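# Seat a blue three-long brick at the brick 1 spot

## Task

Take a blue brick that is three studs long and push it fully down onto the white plate's studs, at the place where the 'shape' reference picture shows brick 1; at the end, neither hand may be touching any brick.

## Robot and tools

Robot: two arms, left_arm (a left hand) and right_arm (a right hand). In the scene frame the bases sit at left_arm (+0.047, +0.327, +0.028) m and right_arm (+0.043, -0.261, +0.020) m, each turned very slightly about z. The scene frame has its origin on the table top, midway between the nominal bases, with +z up, +x out over the table and the left arm on +y. Image left and right do not match arm names. Fixed cameras and the table use the scene frame. Each arm's printed hand pose, velocities and Hand target are in that arm's own base frame. Printed positions can be a few cm off, more at long reach.

Hand point: a point 0.05 m in front of the palm and 0.15 m out from the wrist face. Its +z runs along the straight fingers, +y out of the palm, and +x across the palm away from the thumb on the right hand (toward the thumb on the left hand). Straight fingers reach 0.06-0.07 m past the point, about 0.06 m behind it along -y. A wrist bracket on the little-finger side can strike things. Arms track loosely and often rest 1-3 cm (sometimes 5 cm) short of the command, usually lower; this does not by itself mean contact.

A row is 28 numbers, each in [-1, 1], always covering both arms: left_arm dx, dy, dz, rx, ry, rz; left hand six motor numbers; left force_limit; left speed; then the same fourteen for right_arm. dx..rz are an offset, not a pose: they count from that arm's Hand target as it was when the action or move began, along that Hand target's own axes. 1.0 equals 0.6 m or 180 degrees; rx, ry, rz form one rotation vector. Every row of one action counts from the same start, so repeating an offset in a new call moves further. All six pose numbers at 0 re-request the current Hand target. Orientation commands are clipped to within 40 degrees of the measured orientation each step.

Hand numbers, in this order: little, ring, middle, index, thumb_bend, thumb_turn. +1 open/straight (thumb_turn +1 = beside the palm), -1 closed (thumb_turn -1 = in front of the palm). Alternatively put grasp numbers a, b, c in the first three places and exactly 0 in the last three: all zeros is the open hand; a curls index and middle and bends the thumb; b curls ring and little; c swings the thumb in front of the palm. To send a real 0 to one of the last three motors, write 0.001. force_limit maps -1..+1 to about 0..10 N at the fingertip (0..15 N on the thumb motors). speed rises from almost 0 at -1 to full at +0.48 and above; for a soft grip close at -0.94 or lower. Motors only start when their target changes by 0.002 or more; to leave a hand unchanged, repeat the eight numbers you last sent it (before any are sent, use its hand_measured plus hand_force_limit and hand_speed). With the thumb turned in, the hand holds objects about 0.035-0.065 m thick.

Tools:
- execute_actions(actions, cameras): actions is a list of actions; each action is up to 15 rows, one per 1/30 s step; a short action repeats its last row up to 15 steps. Images come back only for an empty list or when cameras names them.
- move(target, speed, blend, blocking, cameras): target is one 28-number row or a list of up to 15 rows, all offsets counted from the same starting Hand targets (not chained). speed is path top speed in m/s, 0.002 to 4.3, default 0.25 (turn rate up to twice that in rad/s); one value or one per target. blend, in m, rounds corners in a list; 0 stops at each. blocking=false returns after about 0.5 s while the move continues. Paths are straight, do not avoid obstacles, last at least 0.5 s and at most 10 s.
- wait(seconds 0-10, cameras): holds the last commands.
- stop(cameras): brakes a running move.
- zoom_image(camera, region [x0, y0, x1, y1] in pixels, top-left origin, up to 504 by 504): a closer look at the newest image of cam_head_left, cam_head_right, cam_high, cam_left_wrist or cam_right_wrist (all 672x504).
- show_instructions(): shows the reference images, including 'shape'.
- finished_scene(scene=1): ends the scene for good.

Results: end_effector_position (m) and end_effector_quat_wxyz per arm; Hand target (the base for the next offsets); hand_measured, hand_stopped_by (moving, target, force, stalled, fault) and hand_load_n (positive when pushed open; a dropped grip shows as load near 0), each in motor order; hand_force_limit and hand_speed; Joint velocities (omitted when all within noise); joint torques (own weight included, noisy, numbers 3 and 4 wrap at ±28 N m); motor temperatures; MOTOR HOT near 85 °C, and an OVER-TEMPERATURE FAULT at 100 °C that drops the arm for 30-60 s. A move adds a 'move:' line: done, off_target, moving, held or fault, with limits such as paced or held. done means at rest within 10 mm and 2 degrees; neither done nor off_target tells you about contact.

Cautions: faster moves and targets set far past a contact push harder; an arm blocked by something keeps pressing until commanded back past its hand point. Never let the hands press or collide with each other, and do not close one hand on the other's fingers. Avoid striking fixed or heavy objects, dropping or releasing a moving brick, overloading fingers, and anything leaving the table. Steer clear of an arm's own base. Loose objects may get nudged occasionally. Holding loads or stretching out heats motors. Finish with both hands clear of the bricks.

Each tool is called after ">>>" as name(argument=value, ...), one argument or row to a line, values as JSON.

Reference images:

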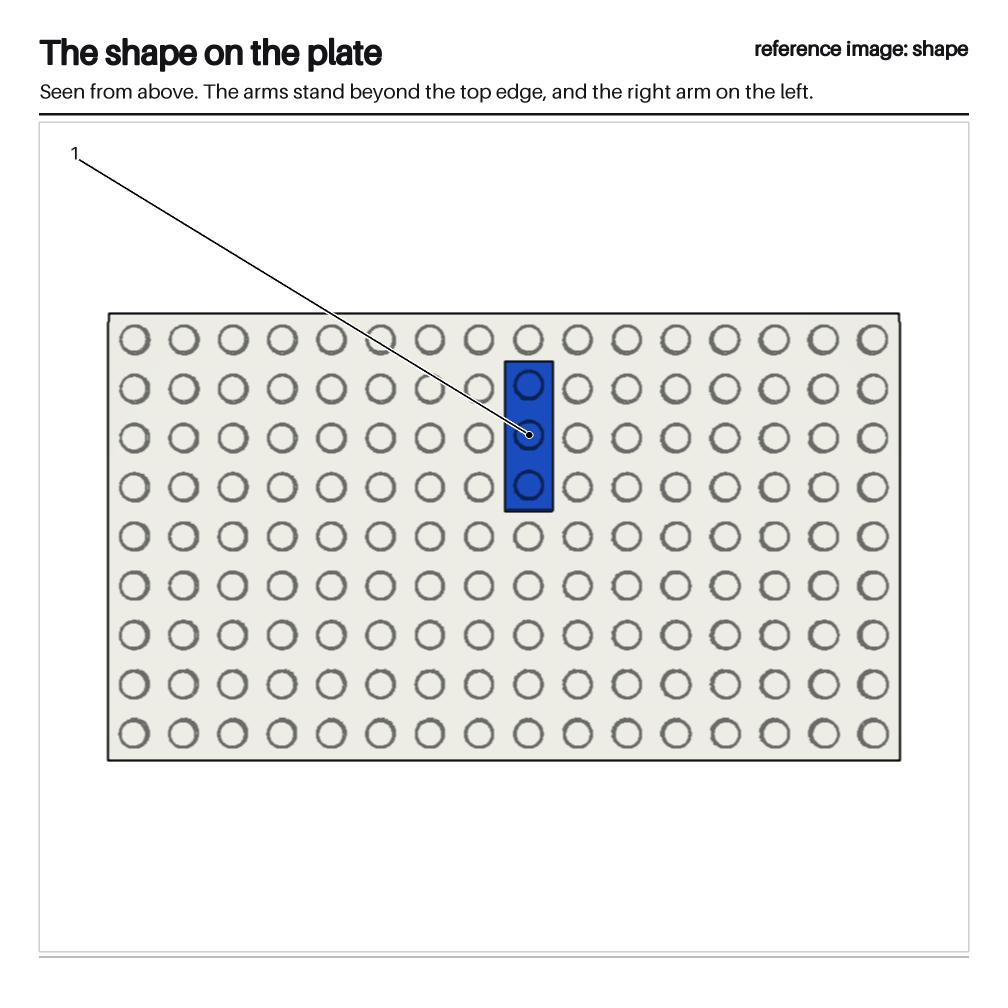

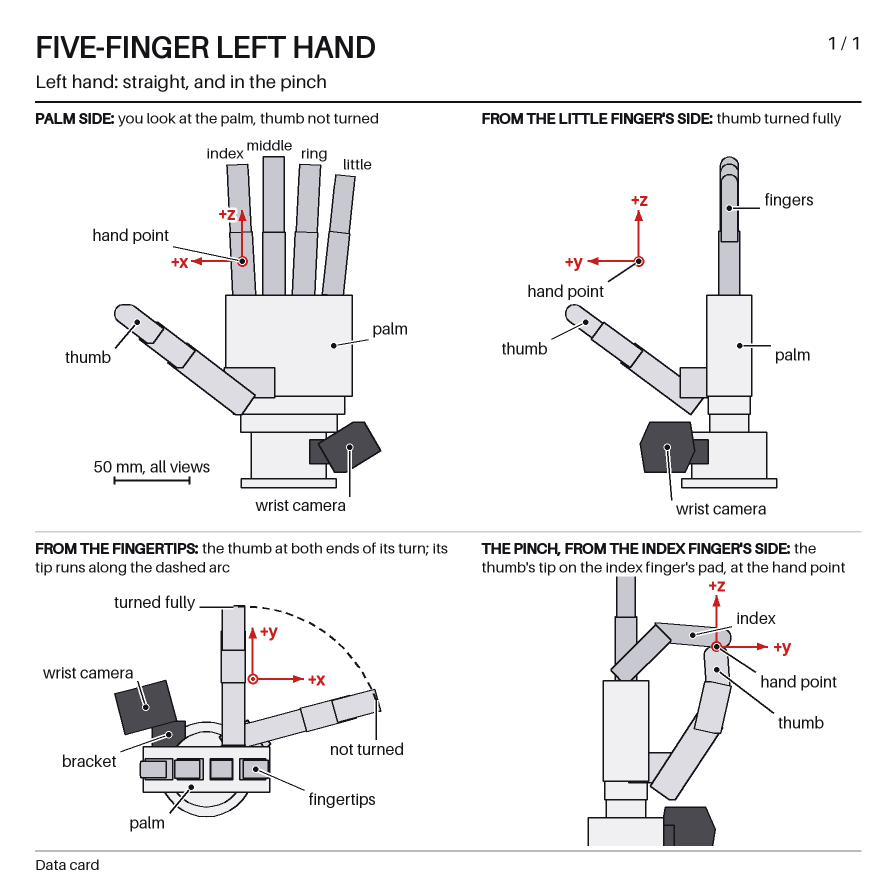

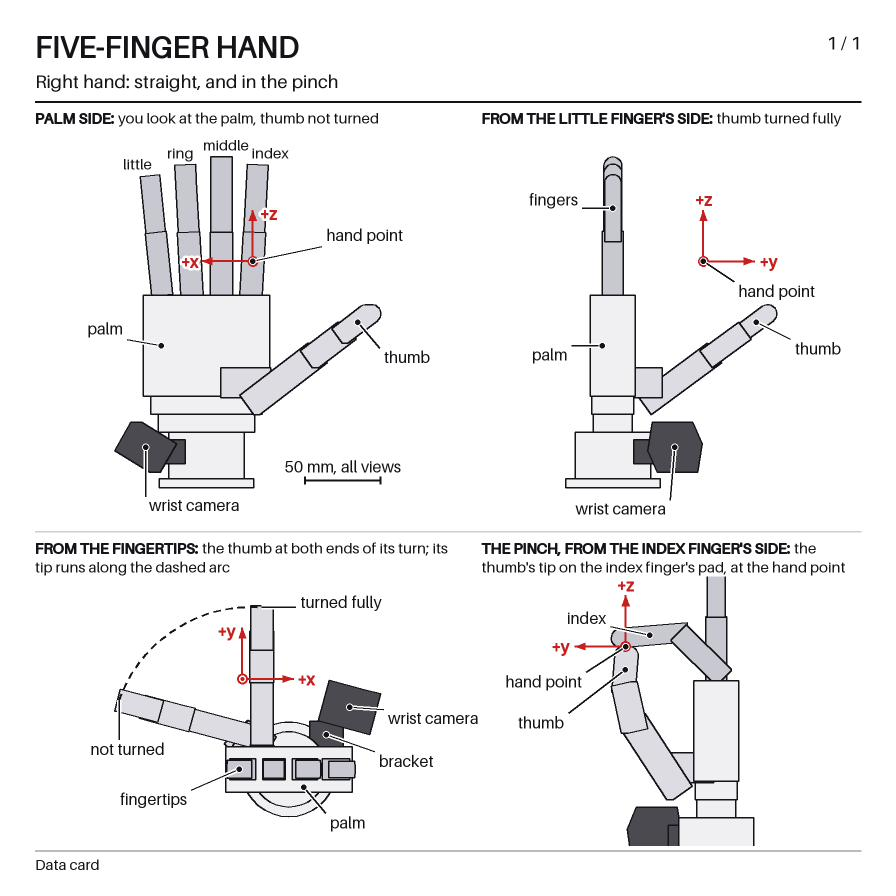

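## Session

>>> execute_actions(
  actions=[],
)

Scene clock: 0.00 s.
left_arm: end_effector_position=(+0.2415, +0.1694, +0.3007) hand_measured=(+1.000, +1.000, +1.000, +1.000, +1.000, +1.000) hand_load_n=(+0.0, +0.0, +0.0, +0.0, +0.0, +0.0) hand_stopped_by=(target, target, target, target, target, target) hand_force_limit=0.00 hand_speed=-0.80 end_effector_quat_wxyz=(+0.614, -0.313, +0.713, -0.125) | right_arm: end_effector_position=(+0.1356, +0.4382, +0.1755) hand_measured=(+1.000, +1.000, +1.000, +1.000, +1.000, +1.000) hand_load_n=(+0.0, +0.0, +0.0, +0.0, +0.0, +0.0) hand_stopped_by=(target, target, target, target, target, target) hand_force_limit=0.00 hand_speed=-0.80 end_effector_quat_wxyz=(-0.247, +0.879, +0.179, +0.365)
Joint positions: left_arm=[0.937 0.338 0.607 -0.554 0.705 1.143] | right_arm=[1.523 1.255 0.926 -0.472 0.554 -0.68]
Joint velocities: within noise
Joint torques (N m): no reading
Motor temperatures (°C): left_arm=[20 17 25 21 18 21] | right_arm=[28 22 24 19 22 18]
Heat: left arm: hottest elbow 25 °C; right arm: hottest waist 28 °C.
Hand target: left_arm +0.2416, +0.1696, +0.3139; +0.622, -0.306, +0.710, -0.121 | right_arm +0.1361, +0.4476, +0.1890; -0.261, +0.875, +0.174, +0.369

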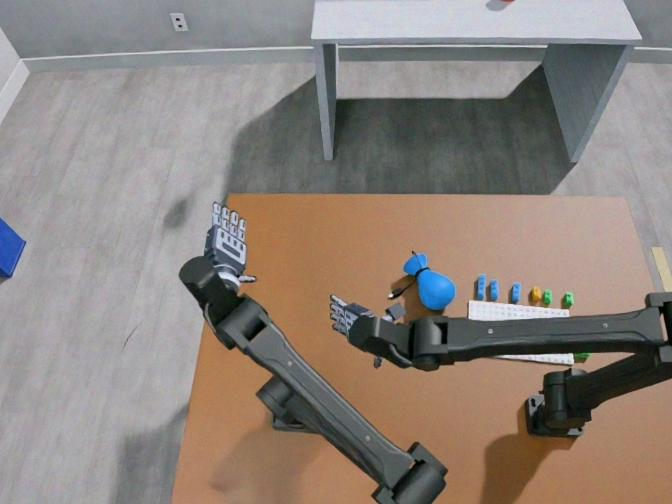

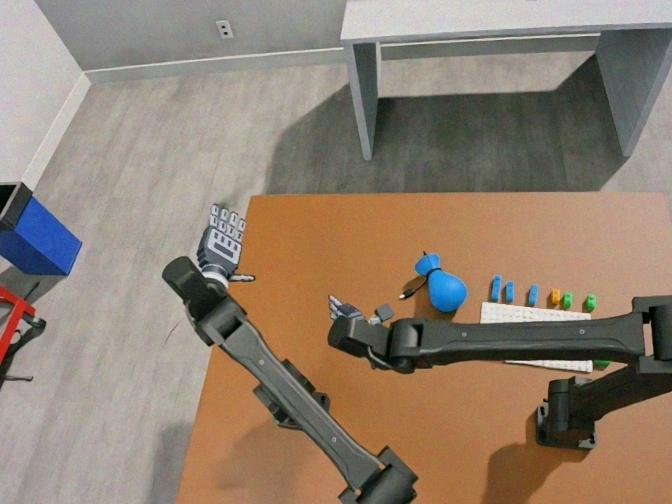

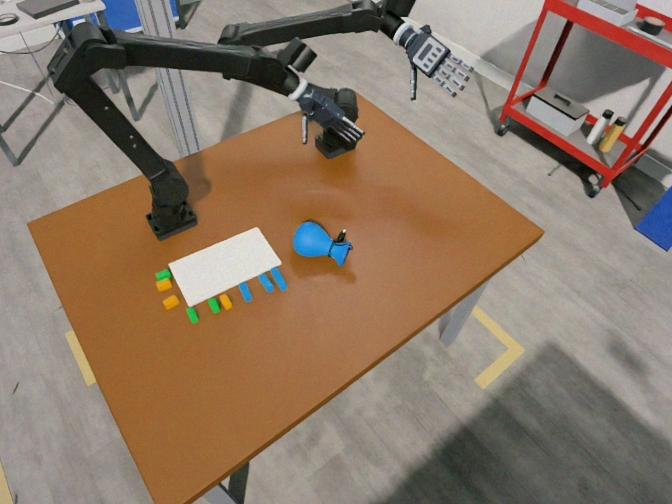

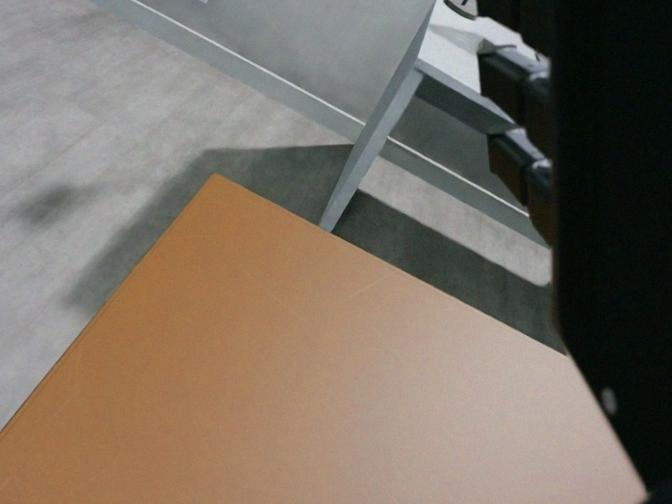

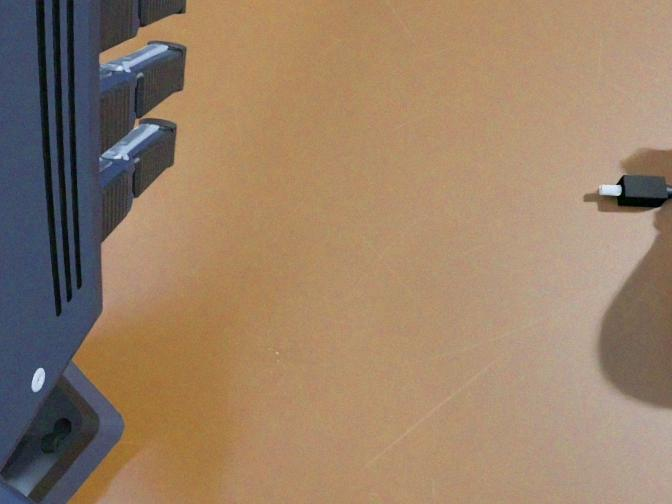

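>>> zoom_image(
  camera="cam_head_left",
  region=[380, 240, 620, 420],
)

>>> zoom_image(
  camera="cam_high",
  region=[130, 200, 370, 340],
)

>>> zoom_image(
  camera="cam_head_right",
  region=[380, 240, 620, 420],
)

Scaled by 2.100 from the camera's 672x504 image, which has a finer 960x720 frame.

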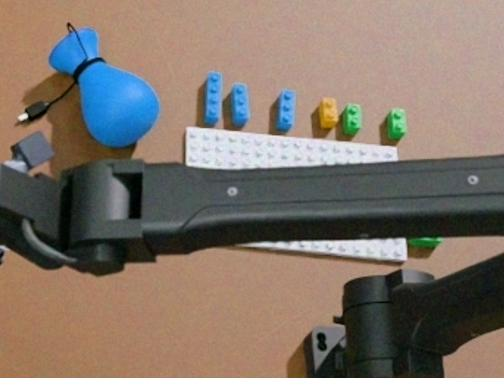

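Scaled by 2.100 from the camera's 672x504 image, which has a finer 960x720 frame.

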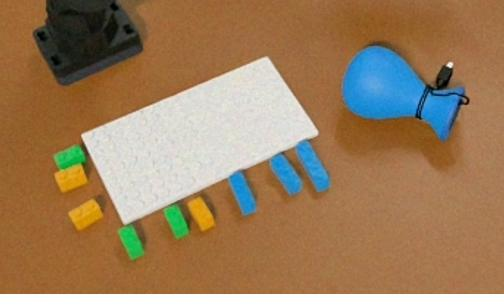

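Scaled by 2.100 from the camera's 672x504 image, which has a finer 960x720 frame.

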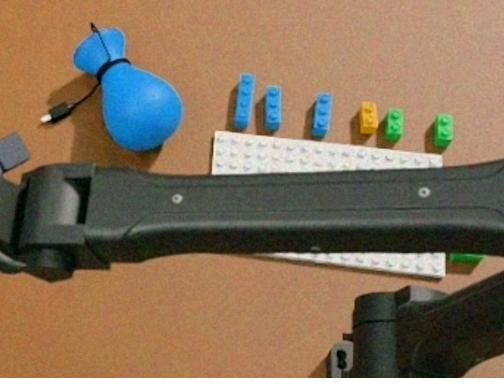

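>>> move(
  target=[
    [0,0,0,0,0,0,1,1,1,1,1,1,0,-0.8,0.332,0.450,-0.009,-0.168,0.075,0.135,1,1,1,1,1,1,0,-0.8],
    [0,0,0,0,0,0,1,1,1,1,1,1,0,-0.8,0.364,0.919,-0.228,-0.3236,0.1443,0.26,1,1,1,1,1,1,0,-0.8],
  ],
  blend=[0.05,0],
  speed=0.4,
)

Scene clock: 12.37 s.
left_arm: end_effector_position=(+0.2415, +0.1694, +0.3007) hand_measured=(+1.000, +1.000, +1.000, +1.000, +1.000, +1.000) hand_load_n=(+0.0, +0.0, +0.0, +0.0, +0.0, +0.0) hand_stopped_by=(target, target, target, target, target, target) hand_force_limit=0.00 hand_speed=-0.80 end_effector_quat_wxyz=(+0.614, -0.313, +0.713, -0.125) | right_arm: end_effector_position=(+0.4593, -0.0517, +0.2245) hand_measured=(+1.000, +1.000, +1.000, +1.000, +1.000, +1.000) hand_load_n=(+0.0, +0.0, +0.0, +0.0, +0.0, +0.0) hand_stopped_by=(target, target, target, target, target, target) hand_force_limit=0.00 hand_speed=-0.80 end_effector_quat_wxyz=(+0.048, +0.797, -0.422, +0.429)
Joint positions: left_arm=[0.937 0.338 0.607 -0.554 0.705 1.143] | right_arm=[0.137 1.242 1.056 -0.641 0.55 -0.68]
Joint torques (N m): left_arm=[2.55 2.49 13.53 1.89 0.2 0.03] | right_arm=[1.08 -8.53 12.86 1.83 0.27 -0.04]
Heat: left arm: hottest elbow 28 °C; right arm: hottest waist 28 °C.
Hand target: left_arm +0.2416, +0.1696, +0.3139; +0.622, -0.306, +0.710, -0.121 | right_arm +0.4797, -0.0511, +0.2496; +0.034, +0.785, -0.423, +0.451
Off the commanded pose: left_arm 0.013 m, 1 deg | right_arm 0.032 m, 3 deg.
move: off_target (left_arm, right_arm)

>>> move(
  target=[0,0,0,0,0,0,1,1,1,1,1,1,0,-0.8,0.259,0.448,0.0745,-0.1524,0.0679,0.1221,1,1,1,1,1,1,0,-0.8],
  speed=0.4,
  cameras=["all"],
)

Scene clock: 14.57 s.
left_arm: end_effector_position=(+0.2415, +0.1694, +0.3007) hand_measured=(+1.000, +1.000, +1.000, +1.000, +1.000, +1.000) hand_load_n=(+0.0, +0.0, +0.0, +0.0, +0.0, +0.0) hand_stopped_by=(target, target, target, target, target, target) hand_force_limit=0.00 hand_speed=-0.80 end_effector_quat_wxyz=(+0.614, -0.313, +0.713, -0.125) | right_arm: end_effector_position=(+0.3432, -0.3297, +0.2230) hand_measured=(+1.000, +1.000, +1.000, +1.000, +1.000, +1.000) hand_load_n=(+0.0, +0.0, +0.0, -0.5, +0.0, +0.0) hand_stopped_by=(target, target, target, target, target, target) hand_force_limit=0.00 hand_speed=-0.80 end_effector_quat_wxyz=(+0.183, +0.621, -0.655, +0.390)
Joint positions: left_arm=[0.937 0.338 0.607 -0.554 0.705 1.143] | right_arm=[-0.525 1.279 1.085 -0.631 0.542 -0.689]
Joint torques (N m): left_arm=[2.43 1.79 13.61 2.25 0.24 0.04] | right_arm=[1.26 -9.52 12.82 1.83 0.26 -0.02]
Heat: left arm: hottest elbow 29 °C; right arm: hottest waist 28 °C.
Hand target: left_arm +0.2416, +0.1696, +0.3139; +0.622, -0.306, +0.710, -0.121 | right_arm +0.3598, -0.3410, +0.2492; +0.176, +0.609, -0.652, +0.416
Off the commanded pose: left_arm 0.013 m, 1 deg | right_arm 0.033 m, 3 deg.
move: off_target (left_arm, right_arm)

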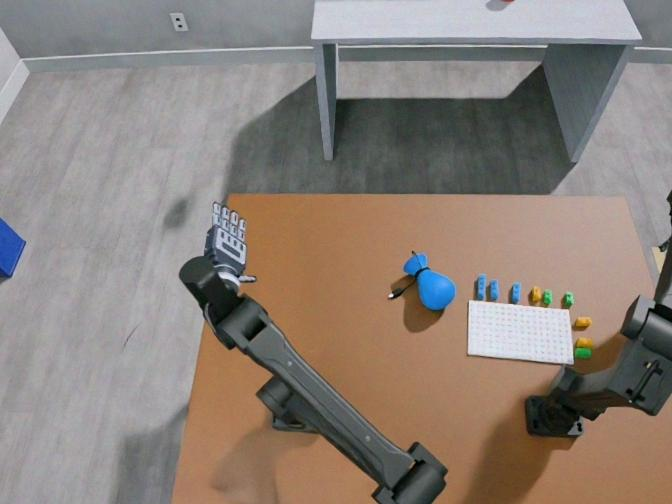

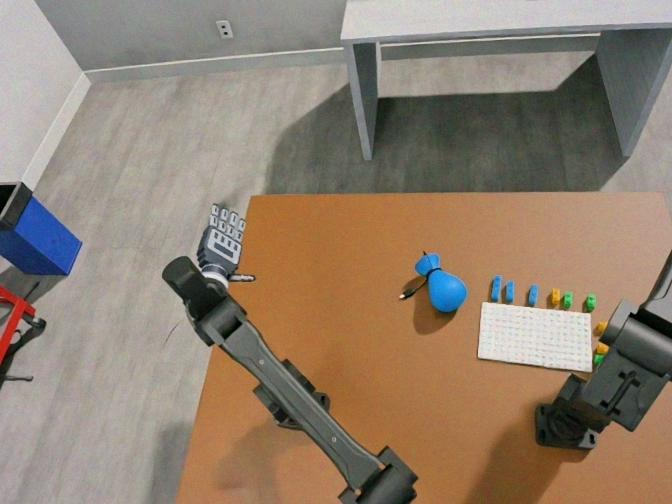

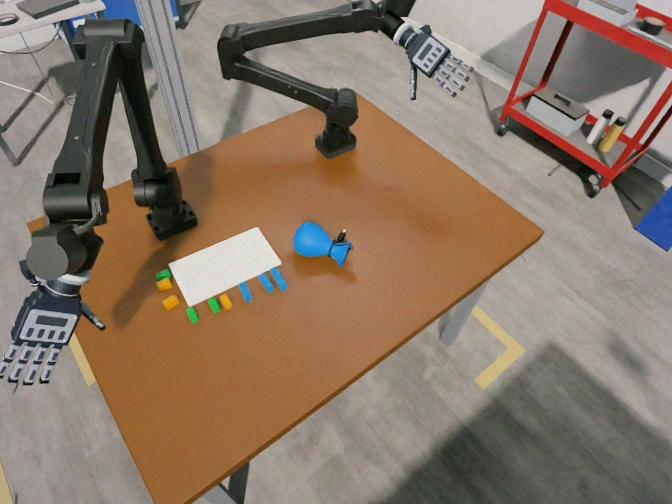

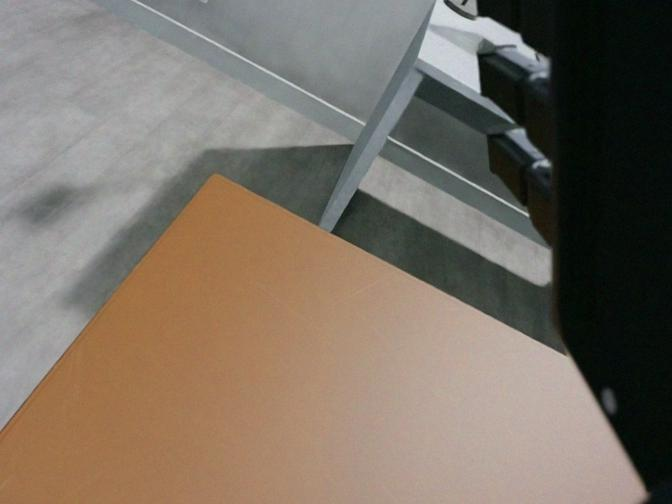

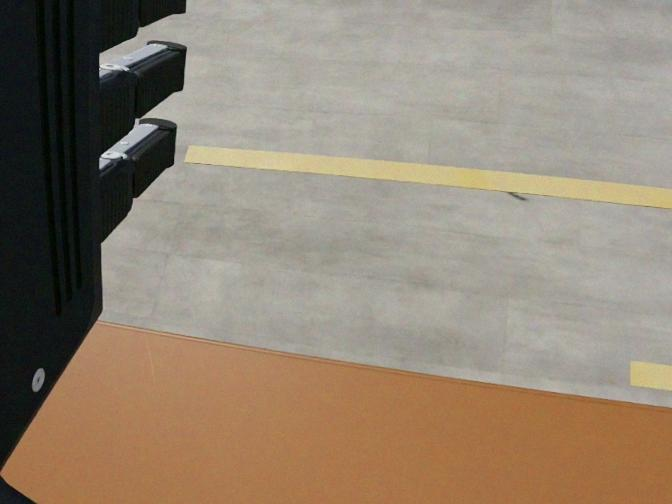

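>>> zoom_image(
  camera="cam_head_left",
  region=[455, 260, 605, 372],
)

>>> zoom_image(
  camera="cam_high",
  region=[140, 210, 300, 330],
)

>>> zoom_image(
  camera="cam_head_right",
  region=[465, 260, 615, 372],
)

Scaled by 3.360 from the camera's 672x504 image, which has a finer 960x720 frame.

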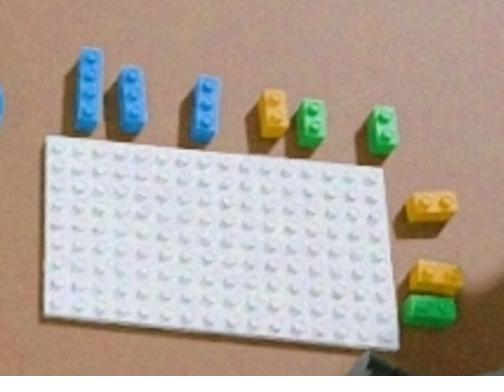

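Scaled by 3.150 from the camera's 672x504 image, which has a finer 960x720 frame.

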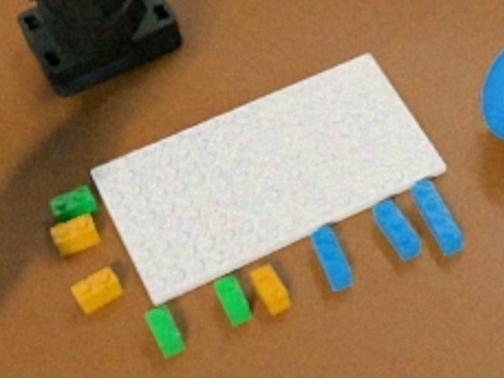

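Scaled by 3.360 from the camera's 672x504 image, which has a finer 960x720 frame.

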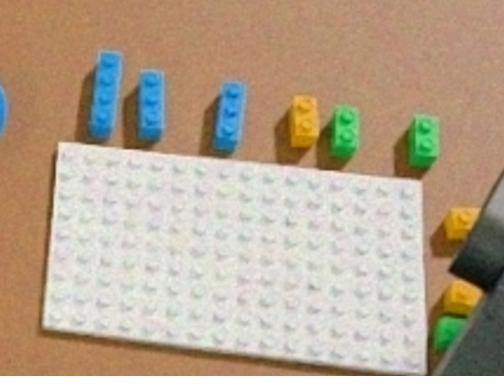

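>>> move(
  target=[0.9317,-0.7398,-0.1172,0.2022,0.5039,-0.0437,1,1,0.35,0.3,0.39,-1,0,0,0,0,0,0,0,0,1,1,1,1,1,1,0,-0.8],
  speed=0.4,
  cameras=["all"],
)

Scene clock: 22.63 s.
left_arm: end_effector_position=(+0.2711, -0.5032, +0.1134) hand_measured=(+1.000, +1.000, +0.350, +0.300, +0.390, -1.000) hand_load_n=(+0.0, +0.0, +0.0, +0.0, +0.0, +0.0) hand_stopped_by=(target, target, target, target, target, target) hand_force_limit=0.00 hand_speed=0.00 end_effector_quat_wxyz=(-0.010, +0.015, +0.853, -0.521) | right_arm: end_effector_position=(+0.3432, -0.3297, +0.2231) hand_measured=(+1.000, +1.000, +1.000, +1.000, +1.000, +1.000) hand_load_n=(+0.0, +0.0, +0.0, -0.5, +0.0, +0.0) hand_stopped_by=(target, target, target, target, target, target) hand_force_limit=0.00 hand_speed=-0.80 end_effector_quat_wxyz=(+0.183, +0.621, -0.655, +0.390)
Joint positions: left_arm=[-0.862 1.58 0.996 -0.026 0.649 0.397] | right_arm=[-0.525 1.279 1.085 -0.631 0.542 -0.69]
Joint torques (N m): left_arm=[1.61 -11.99 13.64 2.17 0.48 -0.19] | right_arm=[1.14 -9.05 12.81 1.83 0.26 -0.02]
Motor temperatures (°C): left_arm=[19 17 30 21 18 21] | right_arm=[27 22 27 19 22 18]
Heat: left arm: hottest elbow 30 °C; right arm: hottest waist 27 °C.
Hand target: left_arm +0.2796, -0.5198, +0.1202; -0.009, +0.015, +0.848, -0.530 | right_arm +0.3598, -0.3410, +0.2492; +0.176, +0.609, -0.652, +0.416
Off the commanded pose: left_arm 0.020 m, 1 deg | right_arm 0.033 m, 3 deg.
move: off_target (left_arm, right_arm)

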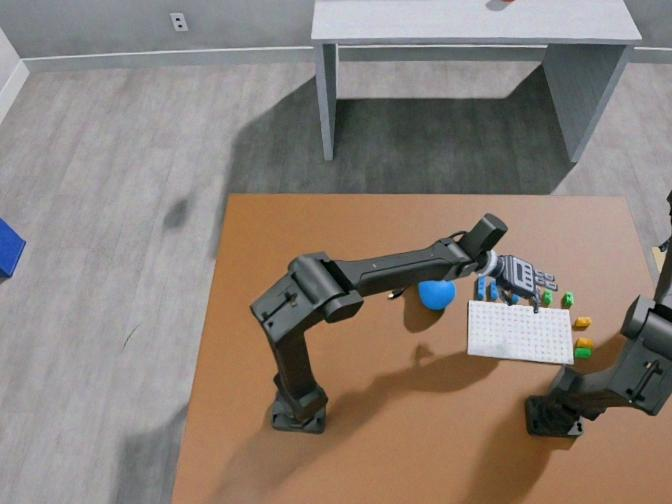

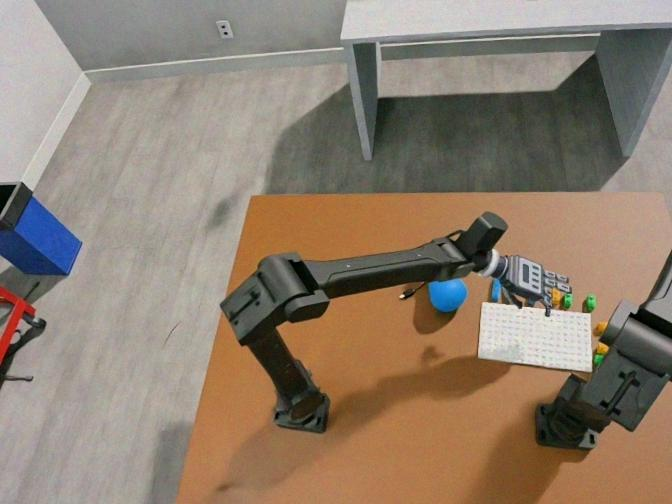

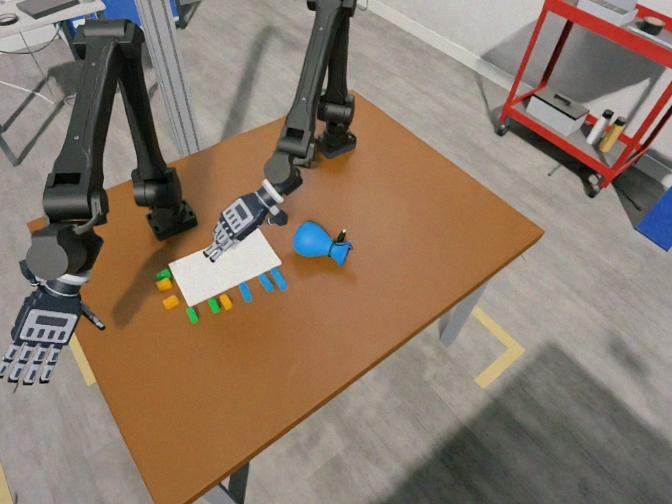

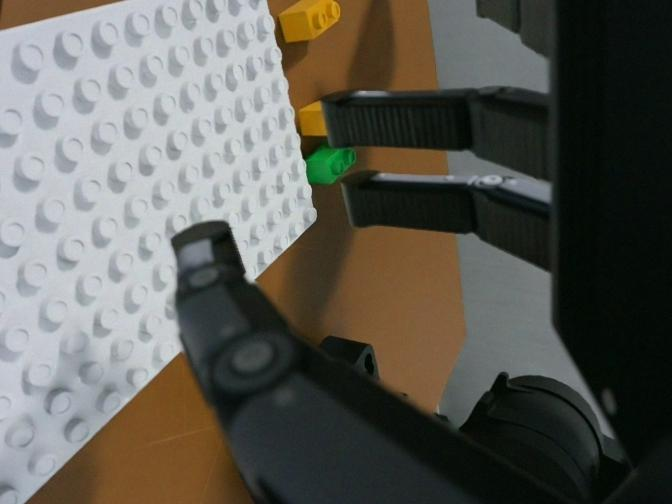

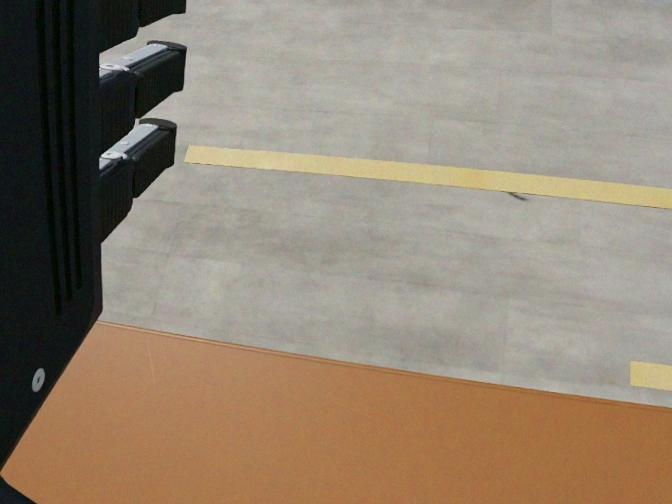

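>>> zoom_image(
  camera="cam_head_left",
  region=[455, 210, 615, 370],
)

>>> zoom_image(
  camera="cam_high",
  region=[140, 150, 340, 330],
)

>>> zoom_image(
  camera="cam_left_wrist",
  region=[0, 0, 504, 504],
)

Scaled by 3.150 from the camera's 672x504 image, which has a finer 960x720 frame.

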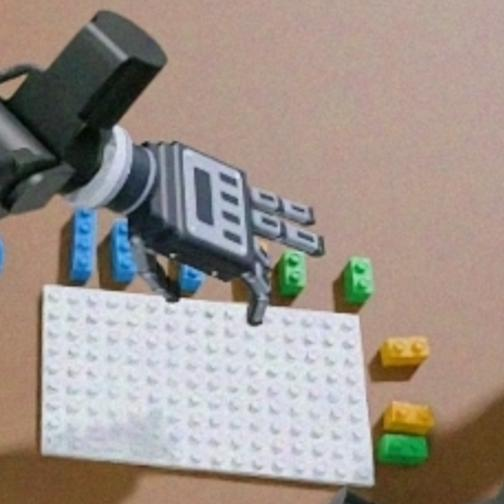

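Scaled by 2.520 from the camera's 672x504 image, which has a finer 960x720 frame.

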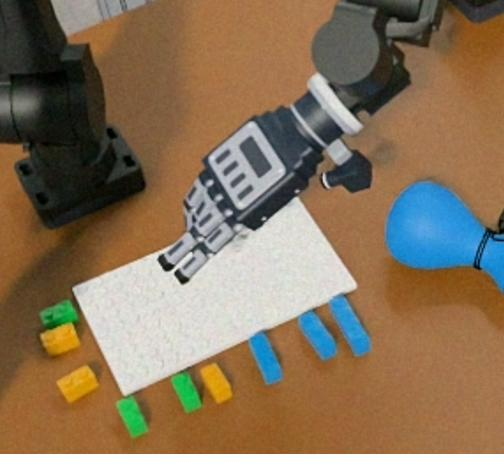

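Scaled by 1.000.

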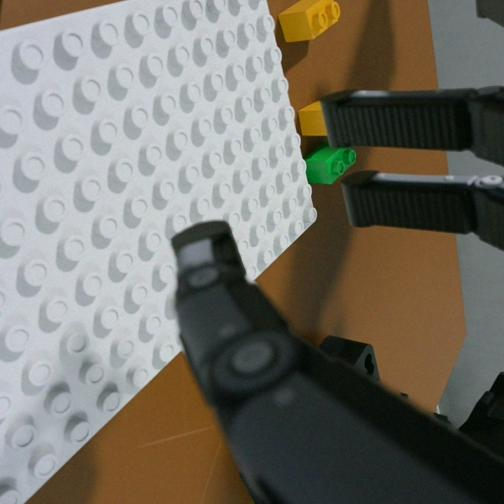

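>>> move(
  target=[-0.1012,0.0715,0.0437,0,0,0,1,1,0.35,0.3,0.39,-1,0,0,0,0,0,0,0,0,1,1,1,1,1,1,0,-0.8],
  speed=0.25,
  cameras=["all"],
)

Scene clock: 27.37 s.
left_arm: end_effector_position=(+0.3283, -0.5127, +0.0661) hand_measured=(+1.000, +1.000, +0.350, +0.300, +0.390, -1.000) hand_load_n=(+0.0, +0.0, +0.0, +0.0, +0.0, +0.0) hand_stopped_by=(target, target, target, target, target, target) hand_force_limit=0.00 hand_speed=0.00 end_effector_quat_wxyz=(-0.020, +0.001, +0.853, -0.521) | right_arm: end_effector_position=(+0.3432, -0.3297, +0.2231) hand_measured=(+1.000, +1.000, +1.000, +1.000, +1.000, +1.000) hand_load_n=(+0.0, +0.0, +0.0, +0.0, +0.0, +0.0) hand_stopped_by=(target, target, target, target, target, target) hand_force_limit=0.00 hand_speed=-0.80 end_effector_quat_wxyz=(+0.183, +0.621, -0.655, +0.390)
Joint positions: left_arm=[-0.786 1.764 1.094 0.025 0.712 0.42] | right_arm=[-0.525 1.279 1.085 -0.631 0.542 -0.69]
Joint torques (N m): left_arm=[1.61 -15.21 12.88 2.29 0.48 0.08] | right_arm=[1.2 -9.29 12.82 1.81 0.26 -0.04]
Heat: left arm: hottest elbow 30 °C; right arm: hottest elbow 28 °C.
Hand target: left_arm +0.3402, -0.5267, +0.0700; -0.009, +0.015, +0.848, -0.530 | right_arm +0.3598, -0.3410, +0.2492; +0.176, +0.609, -0.652, +0.416
Off the commanded pose: left_arm 0.019 m, 2 deg | right_arm 0.033 m, 3 deg.
move: off_target (left_arm, right_arm)

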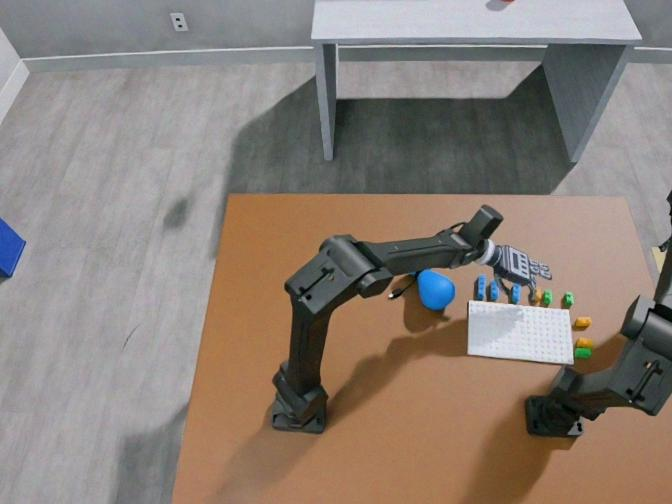

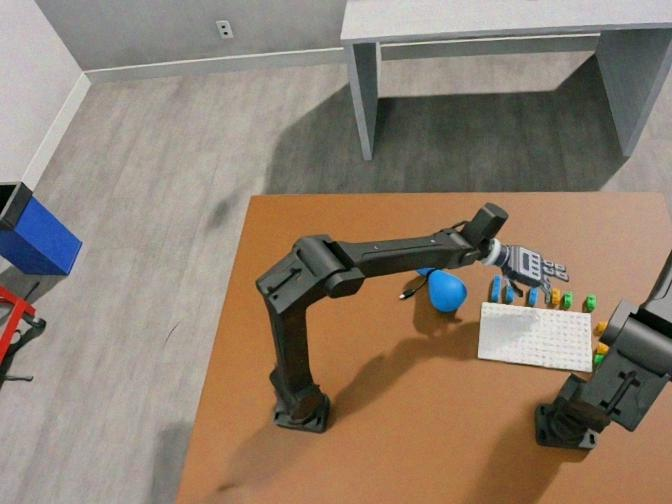

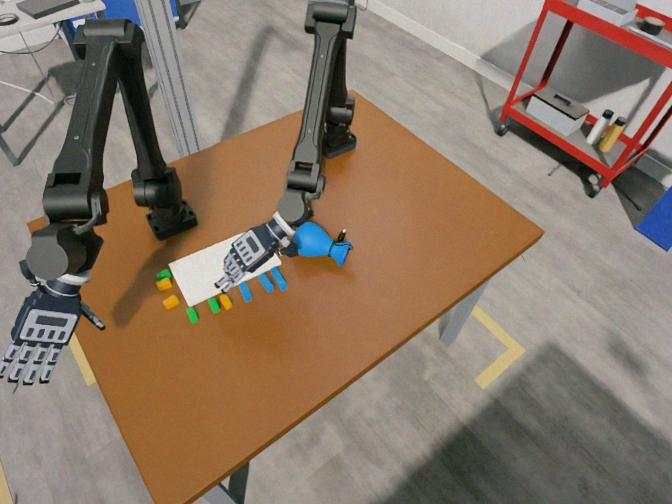

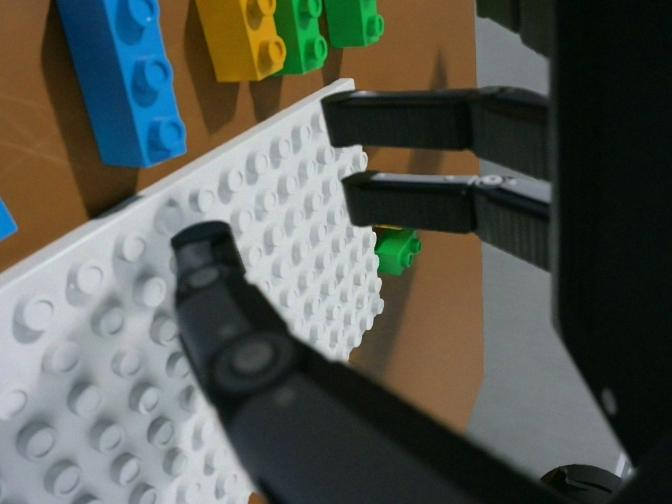

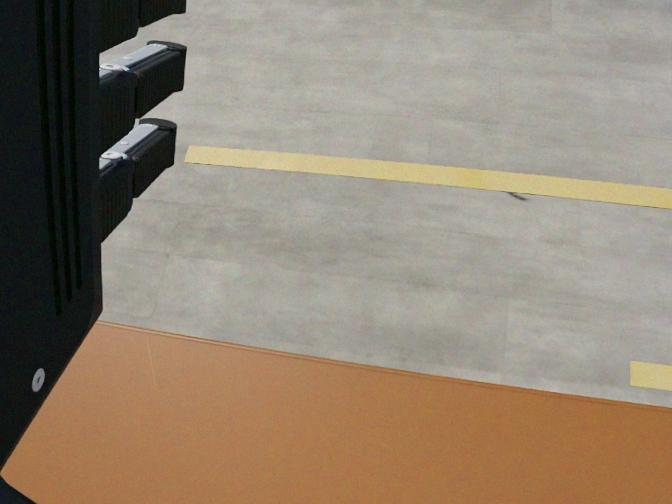

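>>> zoom_image(
  camera="cam_head_left",
  region=[475, 230, 595, 330],
)

>>> zoom_image(
  camera="cam_high",
  region=[170, 200, 330, 330],
)

>>> zoom_image(
  camera="cam_head_right",
  region=[485, 230, 605, 330],
)

Scaled by 4.200 from the camera's 672x504 image, which has a finer 960x720 frame.

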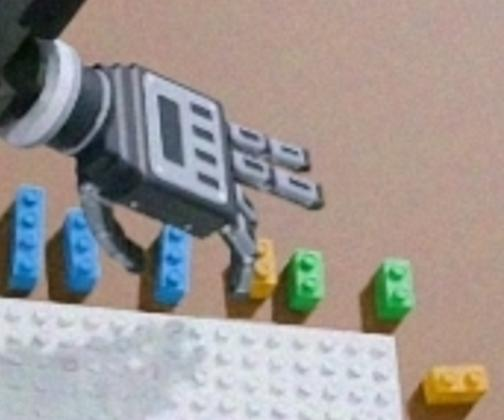

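Scaled by 3.150 from the camera's 672x504 image, which has a finer 960x720 frame.

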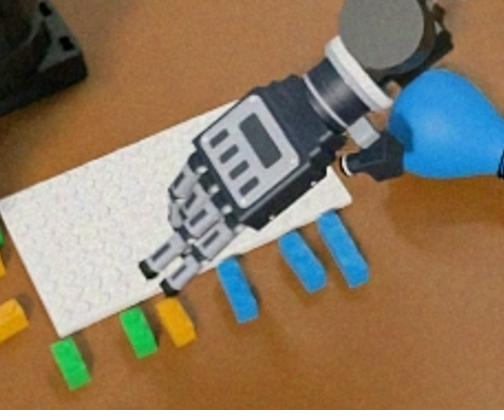

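Scaled by 4.200 from the camera's 672x504 image, which has a finer 960x720 frame.

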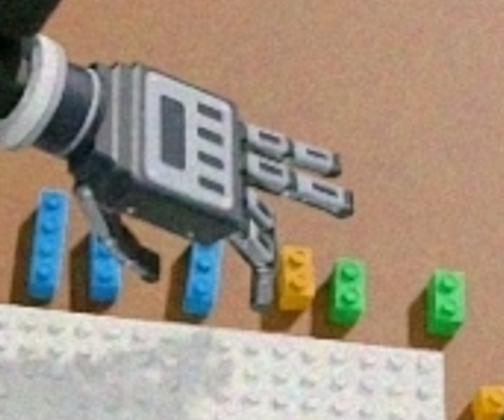

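>>> move(
  target=[-0.0391,0.0351,0.004,0,0,0,1,1,0.35,0.3,0.39,-1,0,0,0,0,0,0,0,0,1,1,1,1,1,1,0,-0.8],
  speed=0.15,
  cameras=["cam_head_left","cam_high","cam_left_wrist"],
)

>>> zoom_image(
  camera="cam_head_left",
  region=[475, 230, 595, 330],
)

>>> zoom_image(
  camera="cam_high",
  region=[170, 200, 330, 330],
)

Scene clock: 31.77 s.
left_arm: end_effector_position=(+0.3490, -0.5089, +0.0502) hand_measured=(+1.000, +1.000, +0.350, +0.300, +0.390, -1.000) hand_load_n=(+0.0, +0.0, +0.0, +0.0, +0.0, +0.0) hand_stopped_by=(target, target, target, target, target, target) hand_force_limit=0.00 hand_speed=0.00 end_effector_quat_wxyz=(-0.020, +0.004, +0.852, -0.523) | right_arm: end_effector_position=(+0.3432, -0.3297, +0.2231) hand_measured=(+1.000, +1.000, +1.000, +1.000, +1.000, +1.000) hand_load_n=(+0.0, +0.0, +0.0, +0.0, +0.0, +0.0) hand_stopped_by=(target, target, target, target, target, target) hand_force_limit=0.00 hand_speed=-0.80 end_effector_quat_wxyz=(+0.183, +0.621, -0.655, +0.390)
Joint positions: left_arm=[-0.752 1.818 1.122 0.036 0.744 0.45] | right_arm=[-0.525 1.279 1.085 -0.631 0.542 -0.69]
Joint torques (N m): left_arm=[2.08 -14.62 12.72 2.07 0.57 0.15] | right_arm=[1.2 -9.29 12.81 1.83 0.26 -0.03]
Heat: left arm: hottest elbow 30 °C; right arm: hottest elbow 29 °C.
Hand target: left_arm +0.3638, -0.5205, +0.0502; -0.009, +0.015, +0.848, -0.530 | right_arm +0.3598, -0.3410, +0.2492; +0.176, +0.609, -0.652, +0.416
Off the commanded pose: left_arm 0.019 m, 2 deg | right_arm 0.033 m, 3 deg.
move: off_target (left_arm, right_arm)
Images, in order (width x height): cam_head_left 672x504, cam_high 672x504, cam_left_wrist 672x504.

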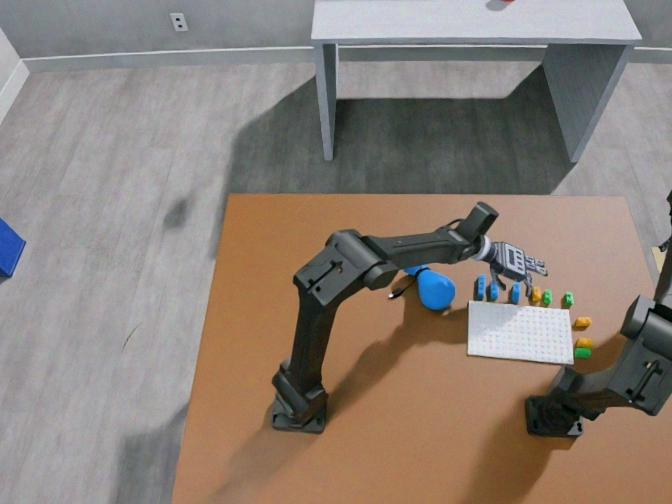

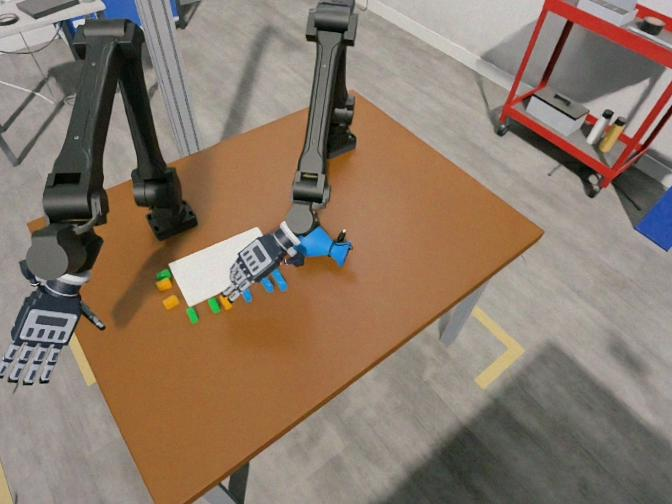

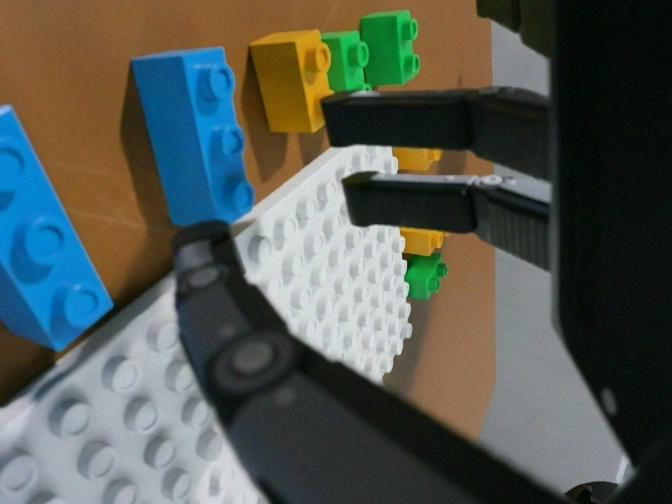

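Scaled by 4.200 from the camera's 672x504 image, which has a finer 960x720 frame.

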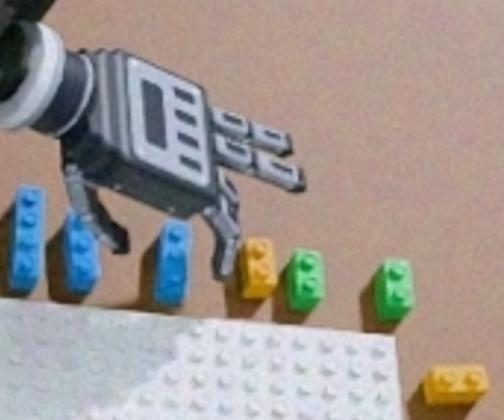

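Scaled by 3.150 from the camera's 672x504 image, which has a finer 960x720 frame.

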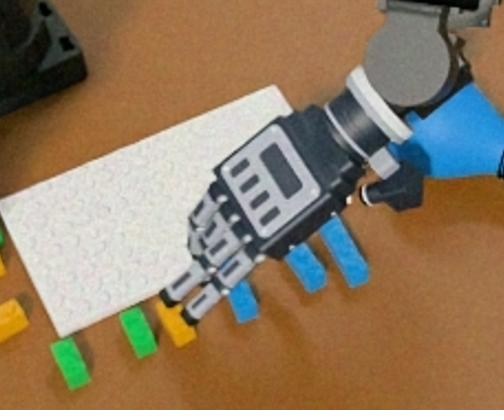

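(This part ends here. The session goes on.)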